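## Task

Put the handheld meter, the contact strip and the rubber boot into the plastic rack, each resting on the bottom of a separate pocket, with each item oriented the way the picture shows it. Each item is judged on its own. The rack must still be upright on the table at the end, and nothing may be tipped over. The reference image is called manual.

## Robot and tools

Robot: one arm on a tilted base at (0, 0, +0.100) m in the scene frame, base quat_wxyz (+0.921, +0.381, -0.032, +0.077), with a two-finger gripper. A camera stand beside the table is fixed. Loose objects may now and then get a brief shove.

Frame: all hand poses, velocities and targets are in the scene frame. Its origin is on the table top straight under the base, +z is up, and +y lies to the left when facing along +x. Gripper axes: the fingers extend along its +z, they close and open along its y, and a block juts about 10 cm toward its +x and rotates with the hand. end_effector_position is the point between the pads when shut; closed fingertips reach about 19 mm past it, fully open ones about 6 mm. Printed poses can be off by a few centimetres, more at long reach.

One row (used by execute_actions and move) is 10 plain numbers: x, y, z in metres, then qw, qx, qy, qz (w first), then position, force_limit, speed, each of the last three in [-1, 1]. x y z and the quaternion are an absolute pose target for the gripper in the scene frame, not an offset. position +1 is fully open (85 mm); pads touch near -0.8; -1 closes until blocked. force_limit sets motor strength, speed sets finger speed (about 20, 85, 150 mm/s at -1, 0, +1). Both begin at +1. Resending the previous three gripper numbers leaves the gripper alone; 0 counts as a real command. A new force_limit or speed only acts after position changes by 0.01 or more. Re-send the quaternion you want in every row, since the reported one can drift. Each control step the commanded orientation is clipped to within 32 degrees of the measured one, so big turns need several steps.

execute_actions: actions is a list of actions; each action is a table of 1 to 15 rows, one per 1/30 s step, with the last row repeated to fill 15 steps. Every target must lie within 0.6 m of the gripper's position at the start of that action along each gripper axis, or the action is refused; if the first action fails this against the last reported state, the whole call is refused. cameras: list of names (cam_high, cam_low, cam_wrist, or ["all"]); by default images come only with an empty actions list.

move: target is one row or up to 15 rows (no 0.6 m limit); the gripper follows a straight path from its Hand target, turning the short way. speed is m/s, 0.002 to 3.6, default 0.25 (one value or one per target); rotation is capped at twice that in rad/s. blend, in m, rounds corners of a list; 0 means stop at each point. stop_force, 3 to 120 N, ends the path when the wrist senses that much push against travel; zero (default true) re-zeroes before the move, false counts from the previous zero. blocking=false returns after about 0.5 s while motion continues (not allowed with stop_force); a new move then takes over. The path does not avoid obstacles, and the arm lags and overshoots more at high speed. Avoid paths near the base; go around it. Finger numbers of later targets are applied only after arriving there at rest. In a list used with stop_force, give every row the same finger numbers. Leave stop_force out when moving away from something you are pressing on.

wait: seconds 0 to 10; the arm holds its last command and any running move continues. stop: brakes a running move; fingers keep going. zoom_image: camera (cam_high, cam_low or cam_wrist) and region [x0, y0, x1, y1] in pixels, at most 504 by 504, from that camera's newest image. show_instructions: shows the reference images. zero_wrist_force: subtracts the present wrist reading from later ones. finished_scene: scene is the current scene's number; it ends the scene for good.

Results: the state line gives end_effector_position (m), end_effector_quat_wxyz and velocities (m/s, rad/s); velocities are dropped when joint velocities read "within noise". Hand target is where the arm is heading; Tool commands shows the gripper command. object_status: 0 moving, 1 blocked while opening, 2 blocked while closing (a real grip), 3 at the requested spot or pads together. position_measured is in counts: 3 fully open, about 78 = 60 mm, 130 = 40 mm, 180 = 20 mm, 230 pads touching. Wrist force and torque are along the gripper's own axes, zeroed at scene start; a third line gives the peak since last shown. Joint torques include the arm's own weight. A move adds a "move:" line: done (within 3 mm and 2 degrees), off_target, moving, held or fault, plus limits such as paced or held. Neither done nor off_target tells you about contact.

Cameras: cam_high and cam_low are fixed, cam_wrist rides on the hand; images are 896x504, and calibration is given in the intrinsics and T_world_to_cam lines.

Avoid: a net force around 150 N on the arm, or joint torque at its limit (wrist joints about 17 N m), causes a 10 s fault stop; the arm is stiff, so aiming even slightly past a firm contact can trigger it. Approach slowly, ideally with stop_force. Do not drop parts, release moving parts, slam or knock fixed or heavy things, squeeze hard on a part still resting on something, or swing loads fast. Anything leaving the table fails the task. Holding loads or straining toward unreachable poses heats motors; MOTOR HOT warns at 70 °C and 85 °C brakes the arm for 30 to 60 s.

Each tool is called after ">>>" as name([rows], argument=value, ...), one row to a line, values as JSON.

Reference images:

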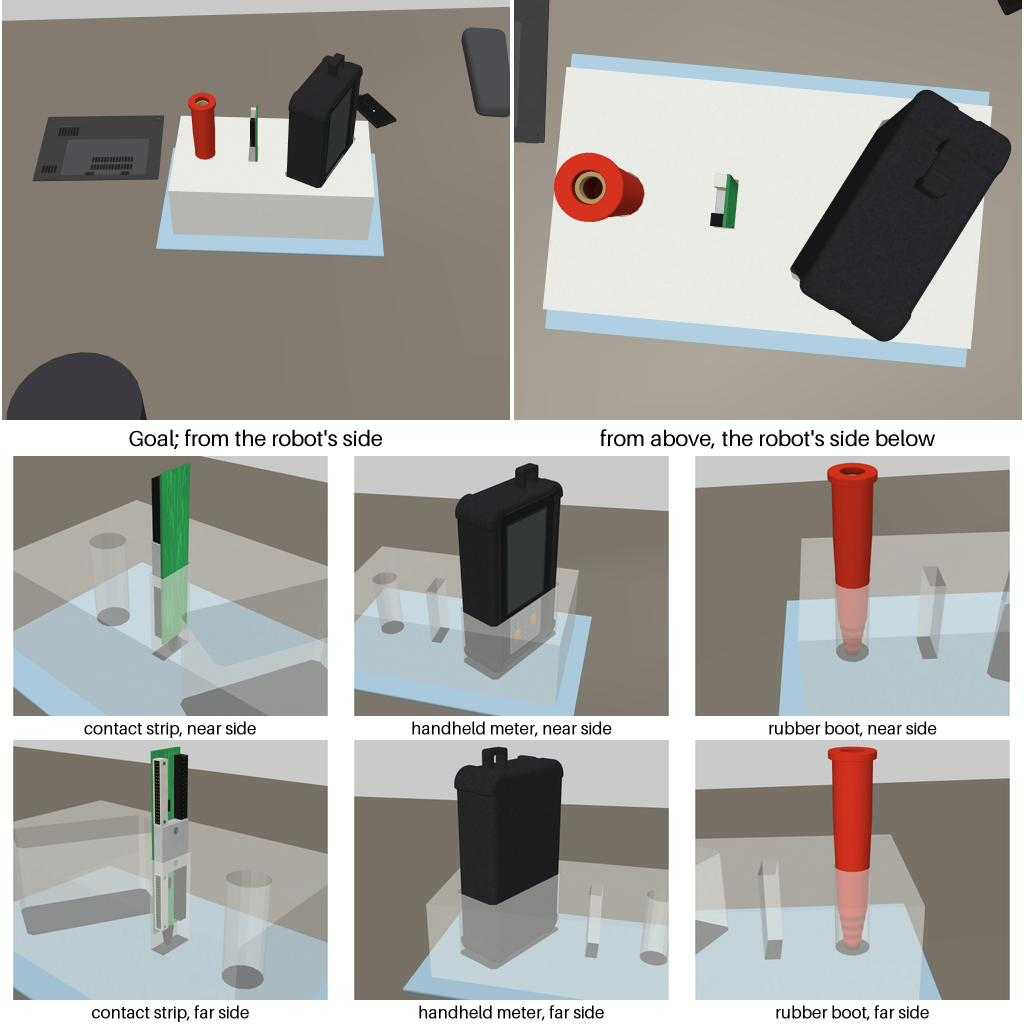

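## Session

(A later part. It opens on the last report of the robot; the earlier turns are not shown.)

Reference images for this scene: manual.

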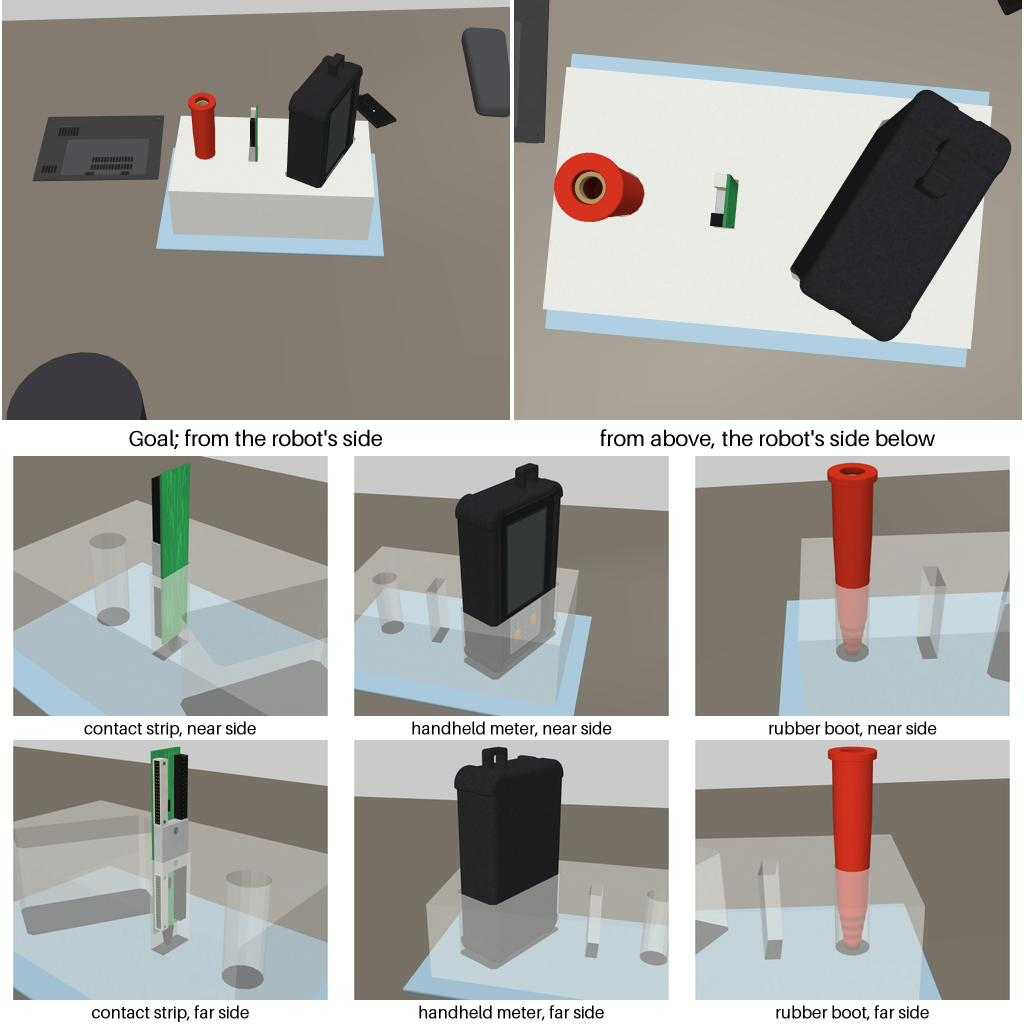

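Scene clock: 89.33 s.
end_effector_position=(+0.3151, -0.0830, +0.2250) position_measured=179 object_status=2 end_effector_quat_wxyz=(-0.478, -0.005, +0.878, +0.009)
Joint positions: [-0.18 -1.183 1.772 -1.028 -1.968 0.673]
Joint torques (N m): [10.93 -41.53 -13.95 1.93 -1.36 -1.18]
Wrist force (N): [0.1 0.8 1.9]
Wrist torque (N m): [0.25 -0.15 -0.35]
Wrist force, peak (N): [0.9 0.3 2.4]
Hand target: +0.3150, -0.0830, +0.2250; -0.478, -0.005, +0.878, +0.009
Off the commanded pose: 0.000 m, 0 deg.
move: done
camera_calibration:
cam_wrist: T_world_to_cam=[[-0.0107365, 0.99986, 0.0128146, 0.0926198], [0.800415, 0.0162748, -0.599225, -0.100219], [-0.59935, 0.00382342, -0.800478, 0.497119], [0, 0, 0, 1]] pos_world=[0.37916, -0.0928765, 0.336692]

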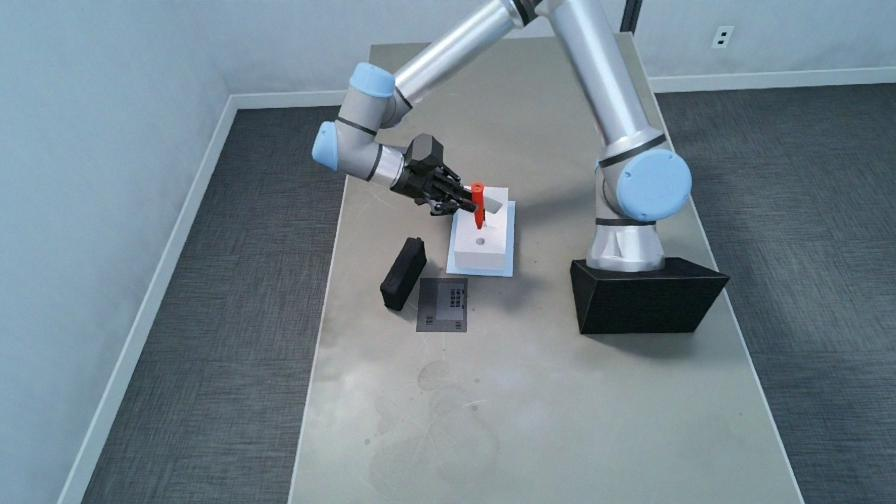

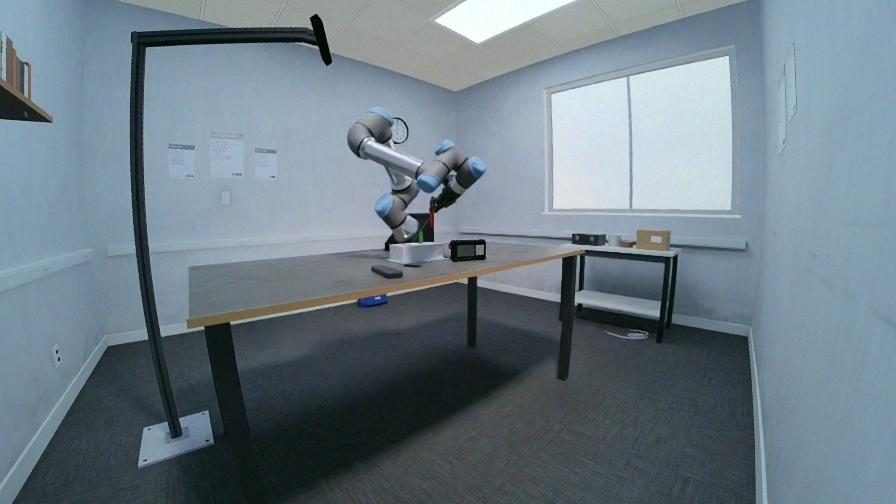

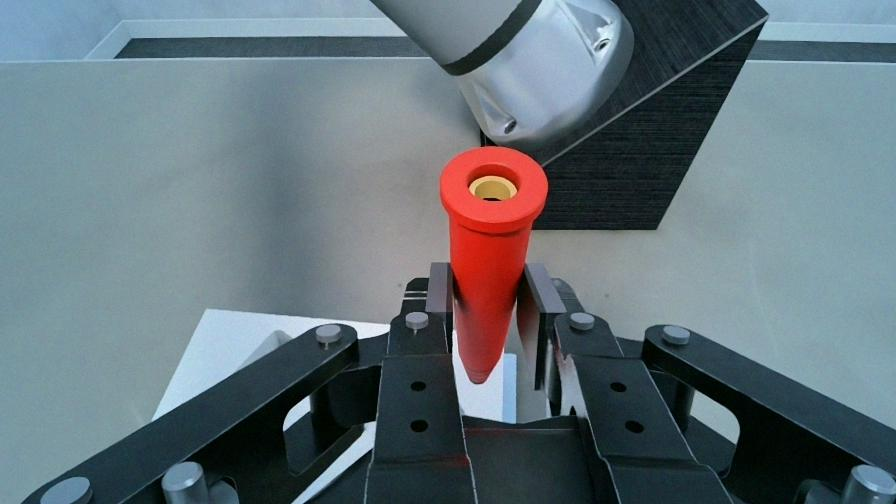

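>>> move(target=[0.310, -0.0985, 0.188, -0.4664, 0.0013, 0.8848, -0.0027, -1, -0.5, -0.7], speed=0.1, cameras=["cam_low", "cam_high", "cam_wrist"])

>>> zoom_image(camera="cam_high", region=[450, 180, 520, 250])

>>> zoom_image(camera="cam_low", region=[400, 200, 460, 260])

>>> zoom_image(camera="cam_wrist", region=[420, 300, 560, 440])

Scene clock: 91.37 s.
end_effector_position=(+0.3100, -0.0985, +0.1881) position_measured=179 object_status=2 end_effector_quat_wxyz=(-0.466, +0.001, +0.885, -0.003)
Joint positions: [-0.239 -1.196 1.839 -1.106 -2.049 0.661]
Joint torques (N m): [11.89 -41.76 3.92 -1.17 -1.43 -1.38]
Wrist force (N): [0.2 1.1 1.9]
Wrist torque (N m): [0.28 -0.18 -0.33]
Wrist force, peak (N): [0.3 1.2 2.2]
Hand target: +0.3100, -0.0985, +0.1880; -0.466, +0.001, +0.885, -0.003
Off the commanded pose: 0.000 m, 0 deg.
move: done
camera_calibration:
cam_wrist: T_world_to_cam=[[-0.0108599, 0.999851, -0.0134051, 0.113479], [0.815676, 0.00110339, -0.578509, -0.128235], [-0.578408, -0.0172168, -0.815566, 0.458801], [0, 0, 0, 1]] pos_world=[0.371204, -0.105422, 0.301519]

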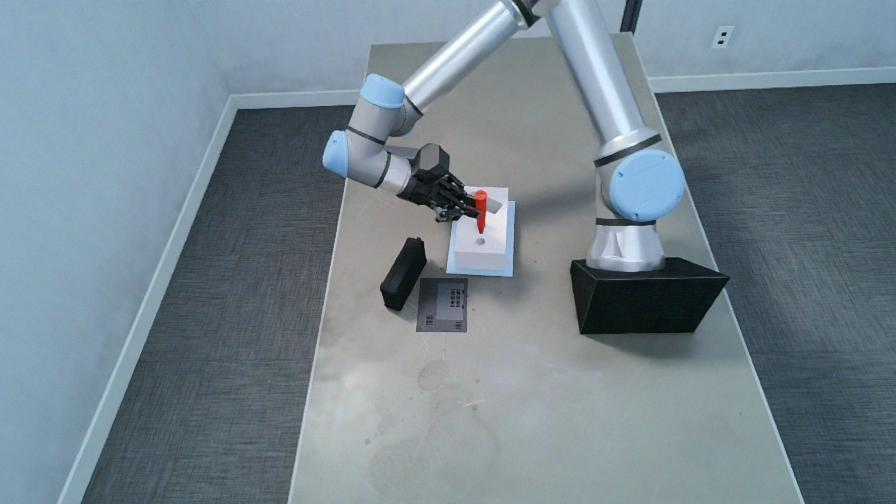

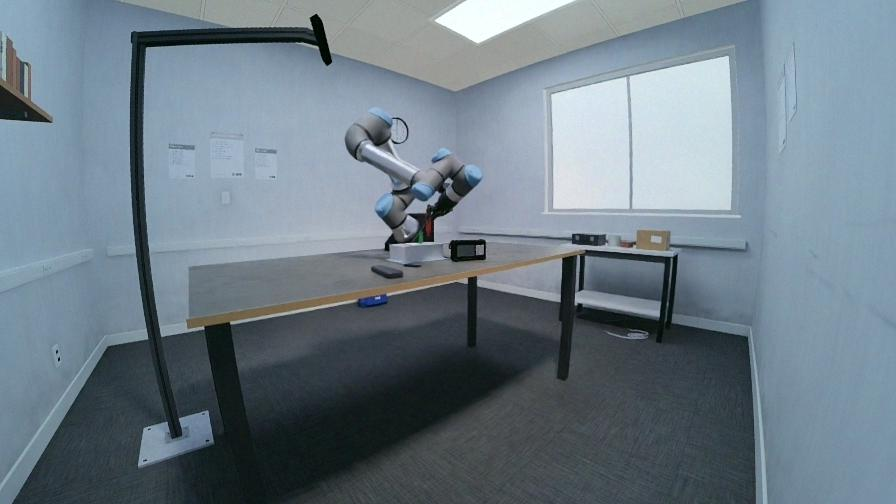

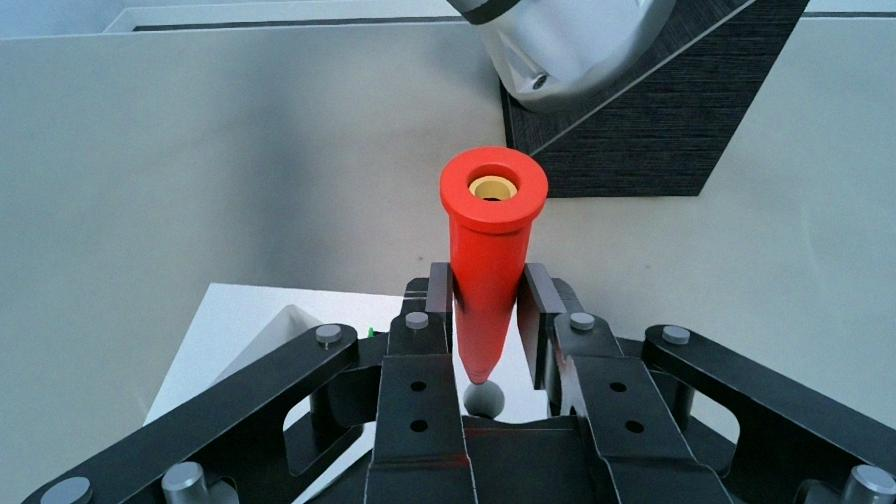

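Scaled by 7.200 from the camera's 896x504 image, which has a finer 1280x720 frame.

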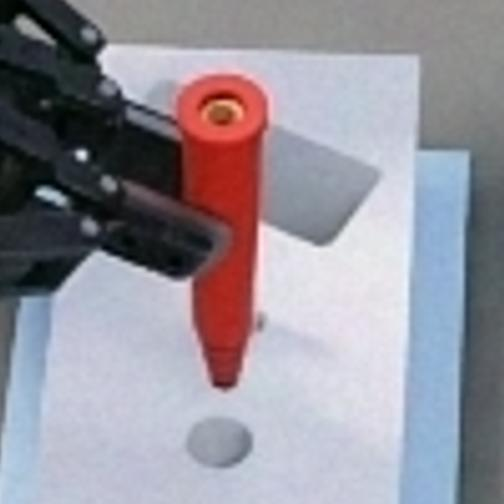

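Scaled by 8.400 from the camera's 896x504 image, which has a finer 1280x720 frame.

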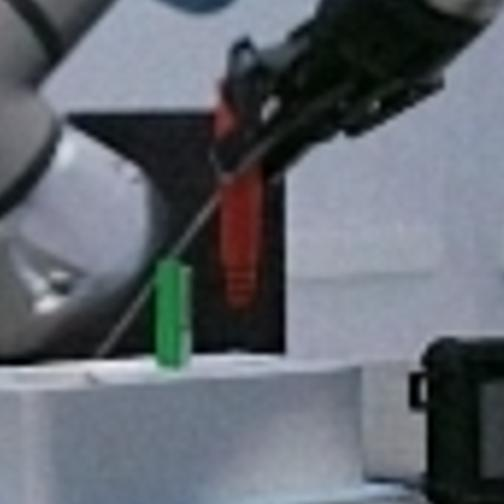

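Scaled by 3.600 from the camera's 896x504 image, which has a finer 1280x720 frame.

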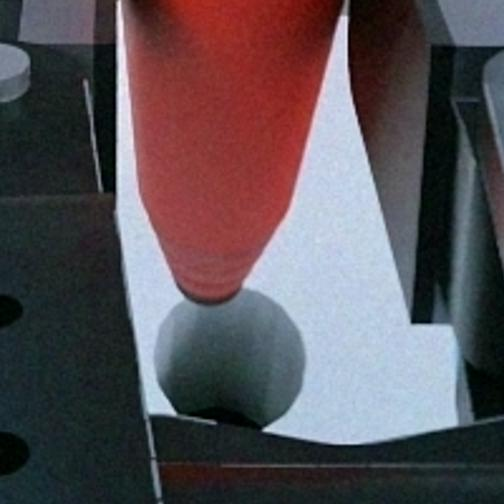

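>>> move(target=[0.3108, -0.0945, 0.166, -0.4664, 0.0013, 0.8848, -0.0027, -1, -0.5, -0.7], speed=0.06, cameras=["cam_low", "cam_high", "cam_wrist"])

>>> zoom_image(camera="cam_high", region=[450, 190, 510, 250])

>>> zoom_image(camera="cam_low", region=[400, 200, 460, 260])

>>> zoom_image(camera="cam_wrist", region=[420, 300, 560, 440])

Scene clock: 93.70 s.
end_effector_position=(+0.3108, -0.0945, +0.1660) position_measured=179 object_status=2 end_effector_quat_wxyz=(-0.466, +0.001, +0.885, -0.003)
Joint positions: [-0.263 -1.172 1.862 -1.16 -2.071 0.648]
Joint torques (N m): [11.73 -9.04 3.03 -0.84 -1.41 -1.16]
Wrist force (N): [0.4 1.1 2.1]
Wrist torque (N m): [0.28 -0.20 -0.33]
Wrist force, peak (N): [-0.1 1.2 2.1]
Hand target: +0.3108, -0.0945, +0.1660; -0.466, +0.001, +0.885, -0.003
Off the commanded pose: 0.000 m, 0 deg.
move: done
camera_calibration:
cam_wrist: T_world_to_cam=[[-0.0108599, 0.999851, -0.0134051, 0.109194], [0.815676, 0.00110339, -0.578509, -0.141619], [-0.578408, -0.0172168, -0.815566, 0.44139], [0, 0, 0, 1]] pos_world=[0.372004, -0.101422, 0.279519]

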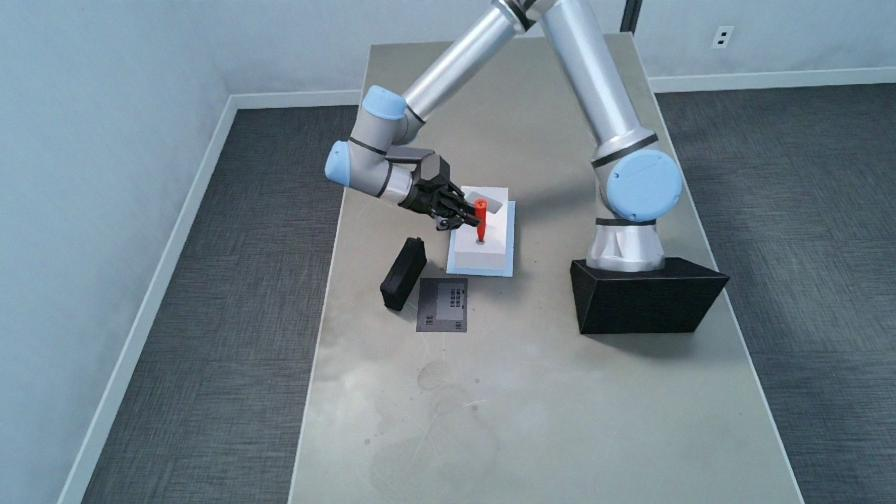

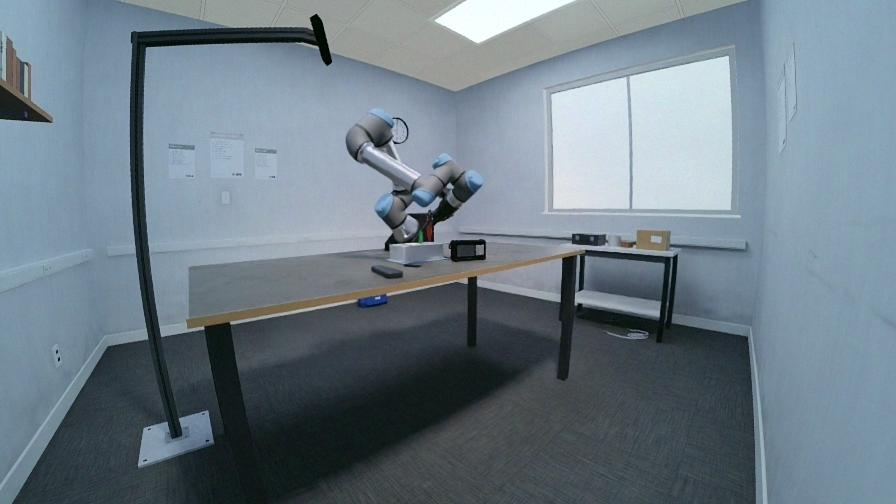

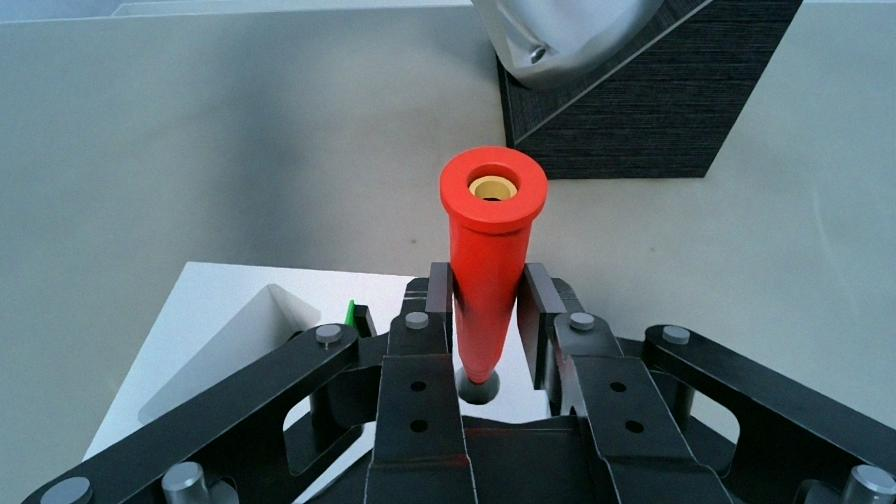

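Scaled by 8.400 from the camera's 896x504 image, which has a finer 1280x720 frame.

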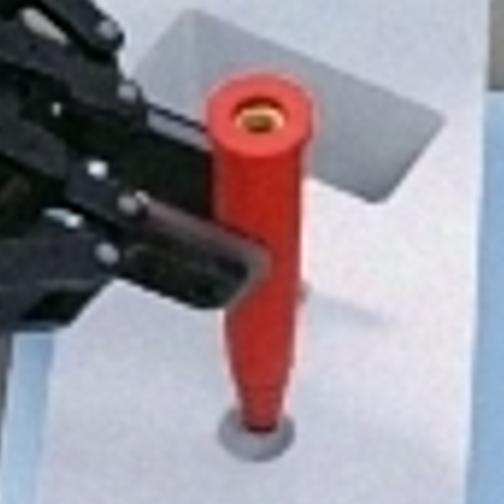

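Scaled by 8.400 from the camera's 896x504 image, which has a finer 1280x720 frame.

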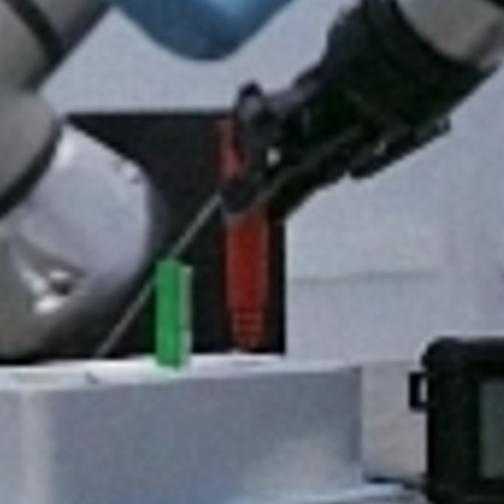

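Scaled by 3.600 from the camera's 896x504 image, which has a finer 1280x720 frame.

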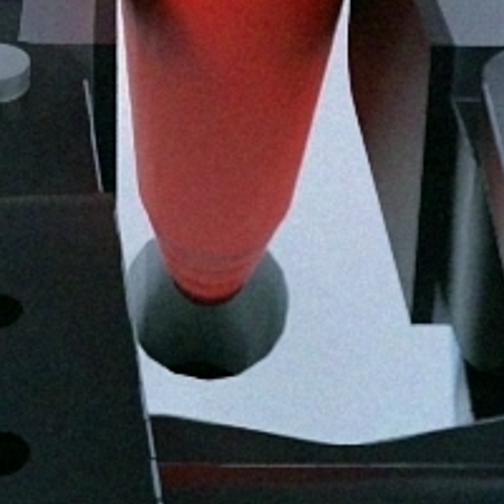

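>>> move(target=[0.3108, -0.0940, 0.104, -0.4664, 0.0013, 0.8848, -0.0027, -1, -0.5, -0.7], speed=0.02, stop_force=5, cameras=["cam_low", "cam_high", "cam_wrist"])

>>> zoom_image(camera="cam_high", region=[450, 190, 510, 250])

>>> zoom_image(camera="cam_low", region=[400, 200, 460, 260])

Scene clock: 98.50 s.
end_effector_position=(+0.3108, -0.0940, +0.1054) position_measured=179 object_status=2 end_effector_quat_wxyz=(-0.466, +0.001, +0.885, -0.003)
Joint positions: [-0.346 -1.11 1.917 -1.298 -2.144 0.604]
Joint torques (N m): [44.45 -42.92 -18.82 2.59 3.62 0.96]
Wrist force (N): [0.9 0.3 -1.7]
Wrist torque (N m): [0.27 -0.20 -0.31]
Wrist force, peak (N): [7.4 -0.9 -7.1]
Hand target: +0.3108, -0.0940, +0.1054; -0.466, +0.001, +0.885, -0.003
Off the commanded pose: 0.001 m, 0 deg.
move: contact
camera_calibration:
cam_wrist: T_world_to_cam=[[-0.0108592, 0.999851, -0.0134042, 0.107881], [0.815629, 0.00110195, -0.578574, -0.176646], [-0.578473, -0.0172157, -0.81552, 0.39199], [0, 0, 0, 1]] pos_world=[0.372004, -0.100922, 0.218919]

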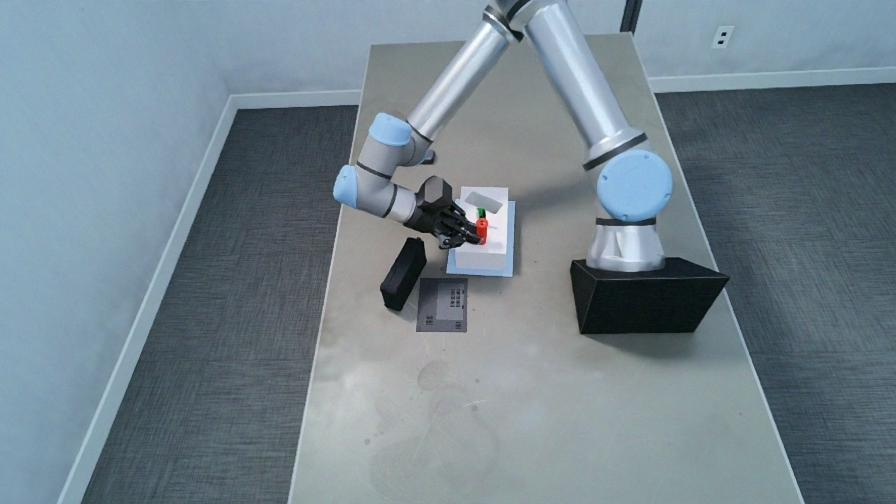

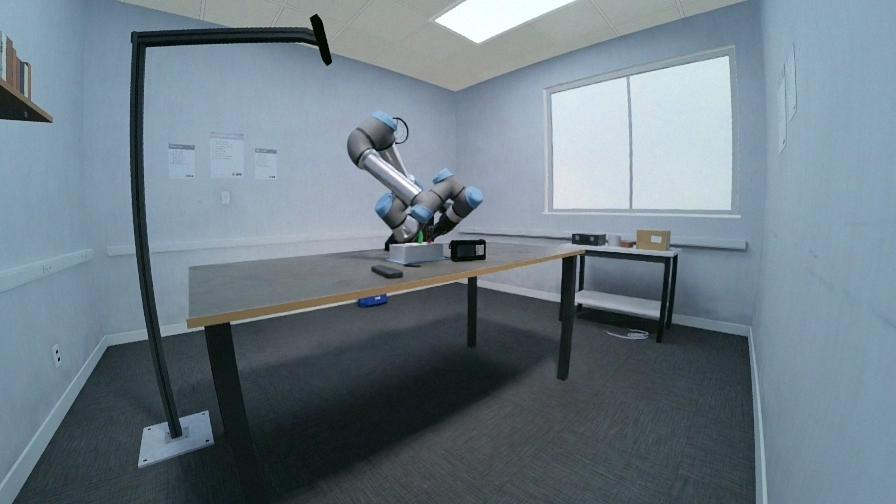

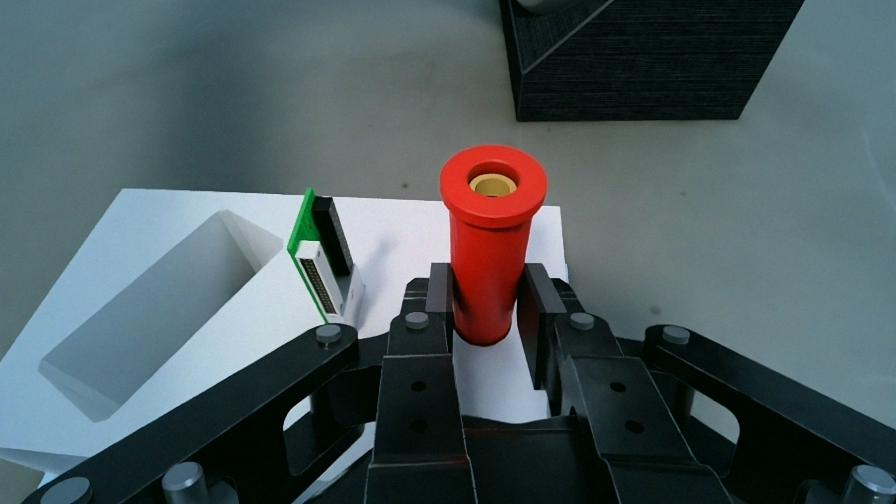

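Scaled by 8.400 from the camera's 896x504 image, which has a finer 1280x720 frame.

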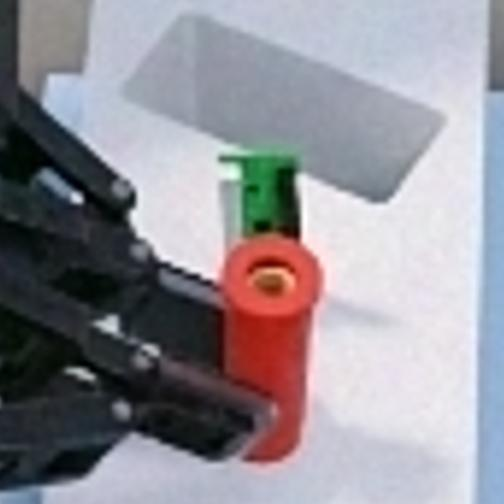

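Scaled by 8.400 from the camera's 896x504 image, which has a finer 1280x720 frame.

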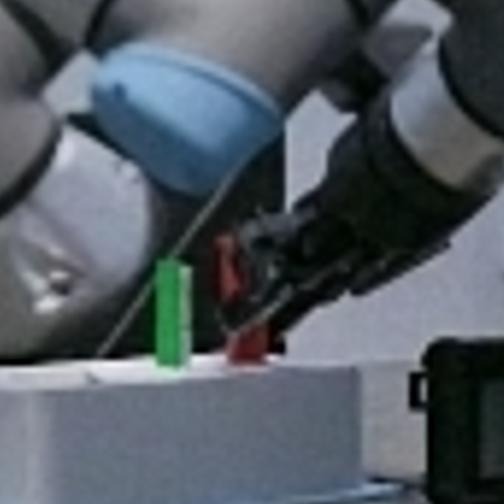

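>>> move(target=[0.3108, -0.0940, 0.098, -0.4664, 0.0013, 0.8848, -0.0027, -1, -0.5, -0.7], speed=0.01, stop_force=9, cameras=["cam_low", "cam_wrist"])

>>> zoom_image(camera="cam_wrist", region=[400, 130, 600, 400])

Scene clock: 100.47 s.
end_effector_position=(+0.3110, -0.0940, +0.1047) position_measured=179 object_status=2 end_effector_quat_wxyz=(-0.466, +0.002, +0.885, -0.003)
Joint positions: [-0.347 -1.11 1.917 -1.301 -2.145 0.603]
Joint torques (N m): [43.23 -41.13 -16.81 1.2 1.71 0.8]
Wrist force (N): [6.8 -0.7 -7.1]
Wrist torque (N m): [0.33 -0.18 -0.30]
Wrist force, peak (N): [10.0 -1.1 -12.0]
Hand target: +0.3110, -0.0940, +0.1047; -0.466, +0.002, +0.885, -0.003
Off the commanded pose: 0.007 m, 0 deg.
move: contact
camera_calibration:
cam_wrist: T_world_to_cam=[[-0.0104124, 0.999855, -0.0134854, 0.107724], [0.815969, 0.000700424, -0.578095, -0.177406], [-0.578002, -0.017023, -0.815858, 0.391395], [0, 0, 0, 1]] pos_world=[0.372106, -0.100922, 0.218218]
Images, in order (width x height): cam_low 896x504, cam_wrist 896x504.

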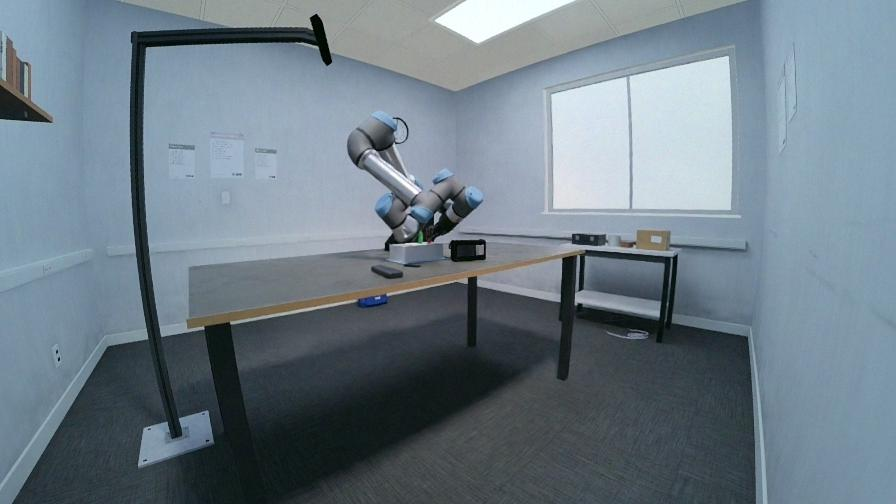

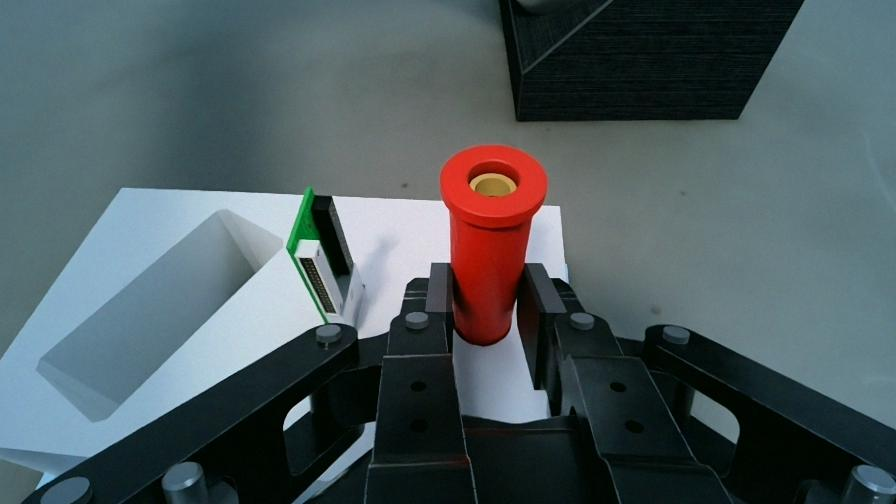

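Scaled by 1.867 from the camera's 896x504 image, which has a finer 1280x720 frame.

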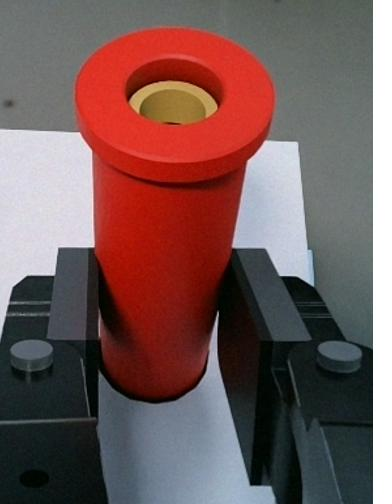

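>>> show_instructions()

>>> zoom_image(camera="cam_low", region=[410, 220, 450, 260])

Reference images for this scene: manual.

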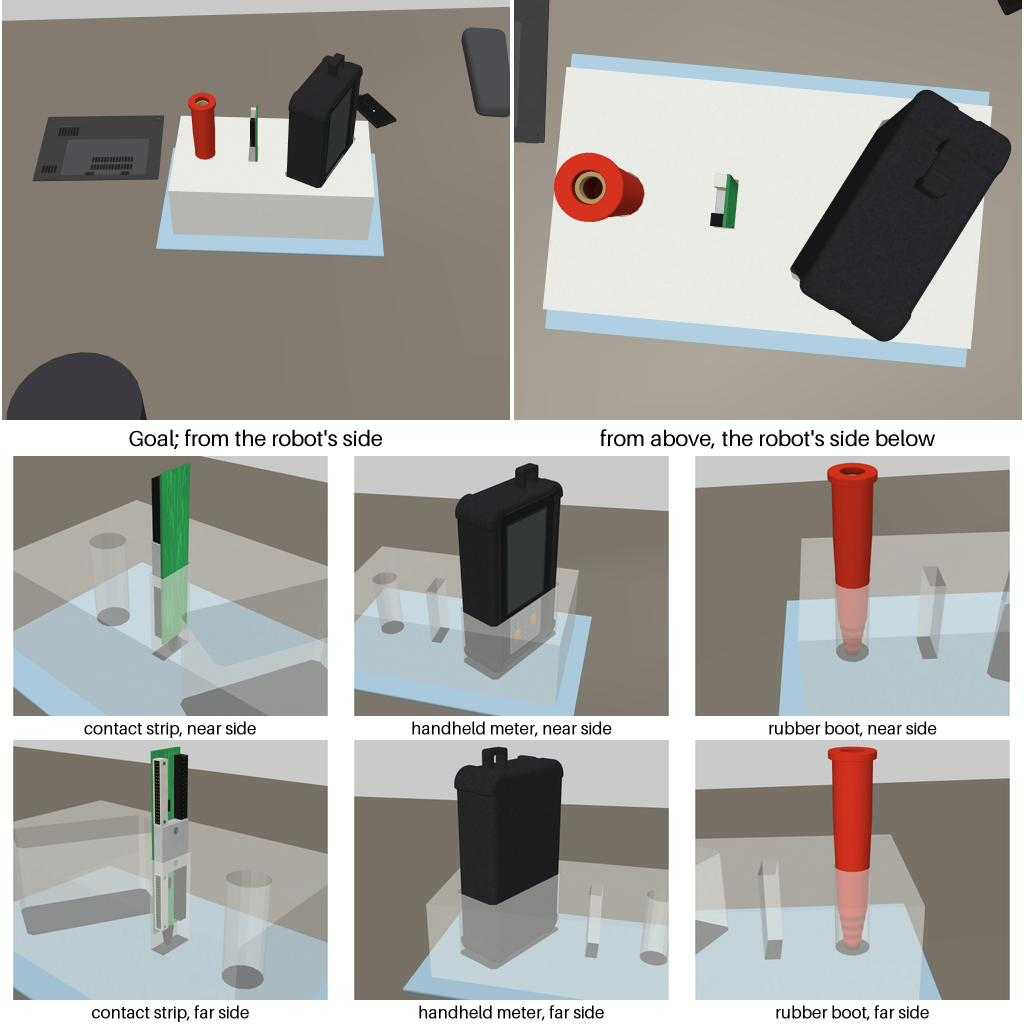

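Scaled by 12.600 from the camera's 896x504 image, which has a finer 1280x720 frame.

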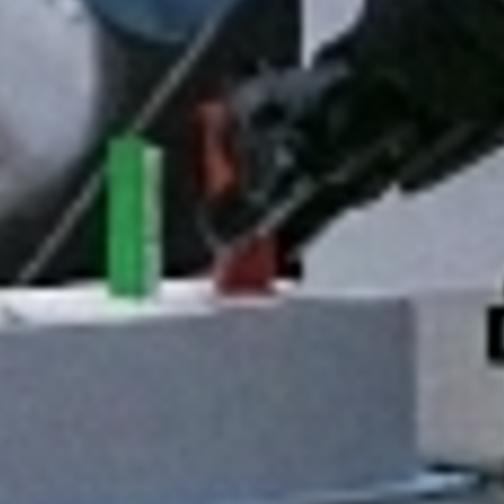

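>>> zoom_image(camera="cam_wrist", region=[440, 290, 530, 360])

Scaled by 5.600 from the camera's 896x504 image, which has a finer 1280x720 frame.

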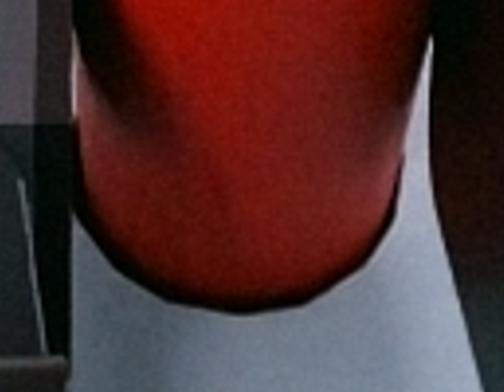

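>>> move([
  [0.3109, -0.0940, 0.1054, -0.4664, 0.0013, 0.8848, -0.0027, -1, -0.5, -0.7],
  [0.3109, -0.0940, 0.1054, -0.4664, 0.0013, 0.8848, -0.0027, -0.12, -0.5, -1],
  [0.3769, -0.0940, 0.1506, -0.4664, 0.0013, 0.8848, -0.0027, -0.12, -0.5, -1],
], speed=[0.02, 0.02, 0.08], cameras=["cam_low", "cam_high", "cam_wrist"])

>>> zoom_image(camera="cam_low", region=[400, 210, 500, 275])

>>> zoom_image(camera="cam_high", region=[450, 180, 520, 260])

Scene clock: 105.63 s.
end_effector_position=(+0.3769, -0.0940, +0.1506) position_measured=144 object_status=3 end_effector_quat_wxyz=(-0.466, +0.001, +0.885, -0.003)
Joint positions: [-0.271 -1.031 1.671 -1.111 -2.078 0.644]
Joint torques (N m): [49.19 -13.84 -23.62 2.48 3.85 1.61]
Wrist force (N): [0.7 1.0 1.5]
Wrist torque (N m): [0.27 -0.17 -0.42]
Wrist force, peak (N): [7.0 -0.9 -7.2]
Hand target: +0.3769, -0.0940, +0.1506; -0.466, +0.001, +0.885, -0.003
Off the commanded pose: 0.000 m, 0 deg.
move: done
camera_calibration:
cam_wrist: T_world_to_cam=[[-0.0108599, 0.999851, -0.0134051, 0.109204], [0.815676, 0.00110339, -0.578509, -0.204503], [-0.578408, -0.0172168, -0.815566, 0.46699], [0, 0, 0, 1]] pos_world=[0.438104, -0.100922, 0.264019]

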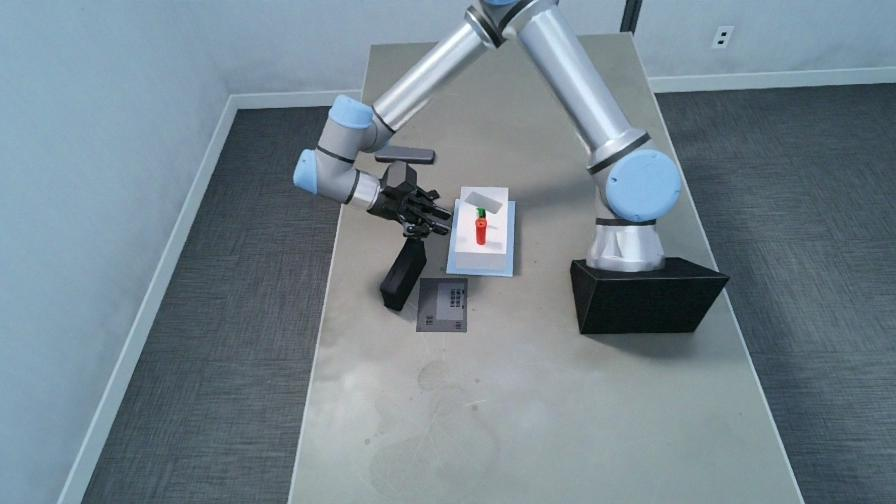

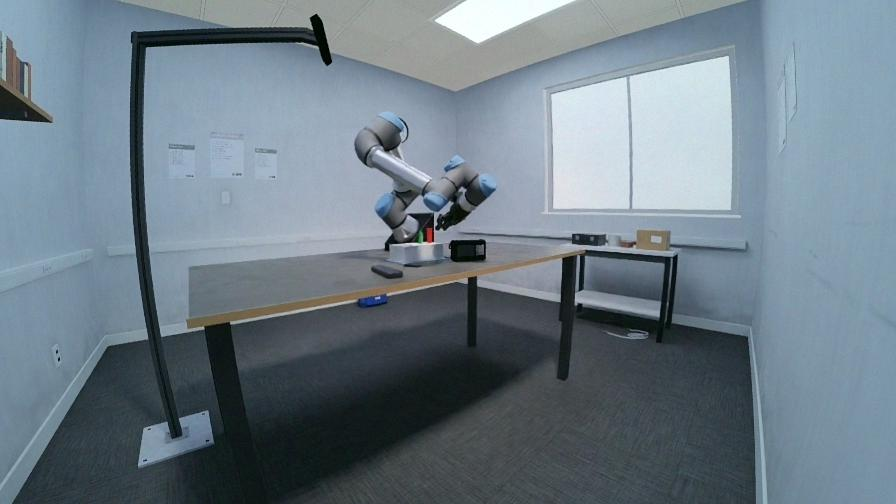

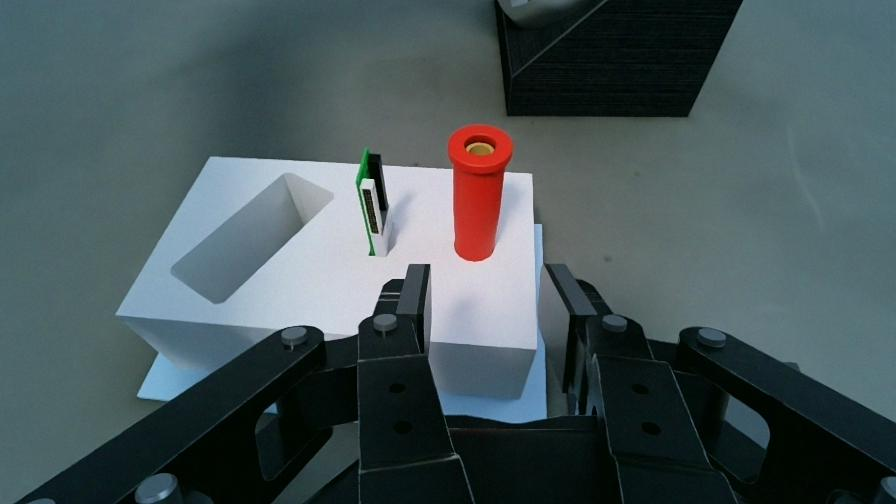

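Scaled by 5.040 from the camera's 896x504 image, which has a finer 1280x720 frame.

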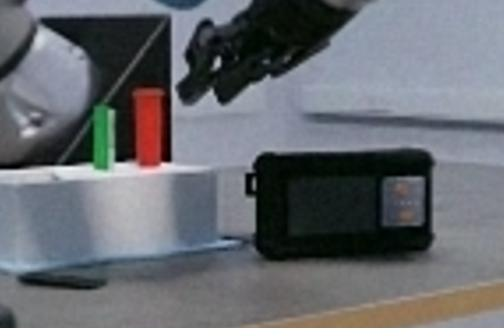

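Scaled by 6.300 from the camera's 896x504 image, which has a finer 1280x720 frame.

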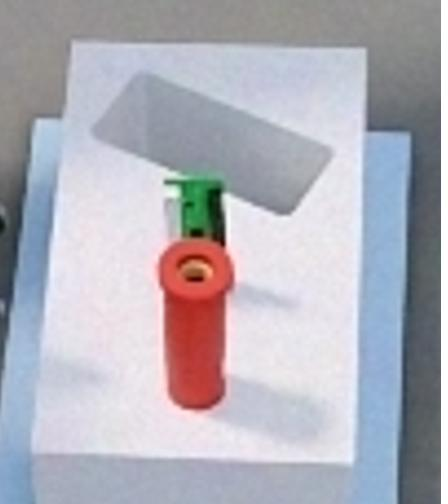

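>>> zoom_image(camera="cam_wrist", region=[340, 110, 560, 290])

>>> zoom_image(camera="cam_low", region=[400, 210, 450, 260])

Scaled by 2.291 from the camera's 896x504 image, which has a finer 1280x720 frame.

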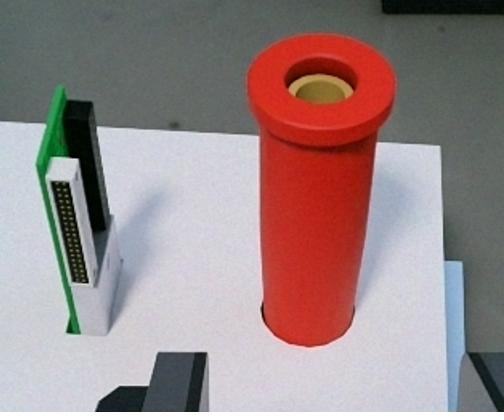

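Scaled by 10.080 from the camera's 896x504 image, which has a finer 1280x720 frame.

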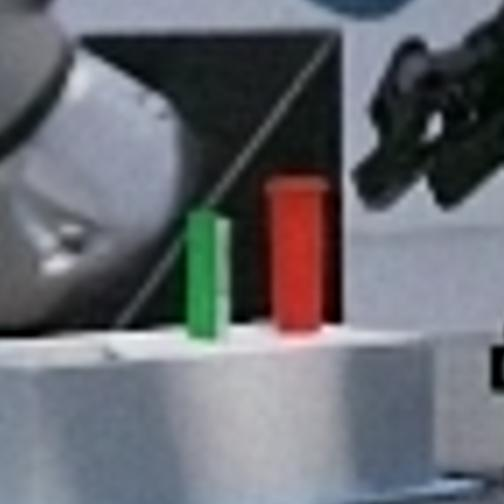

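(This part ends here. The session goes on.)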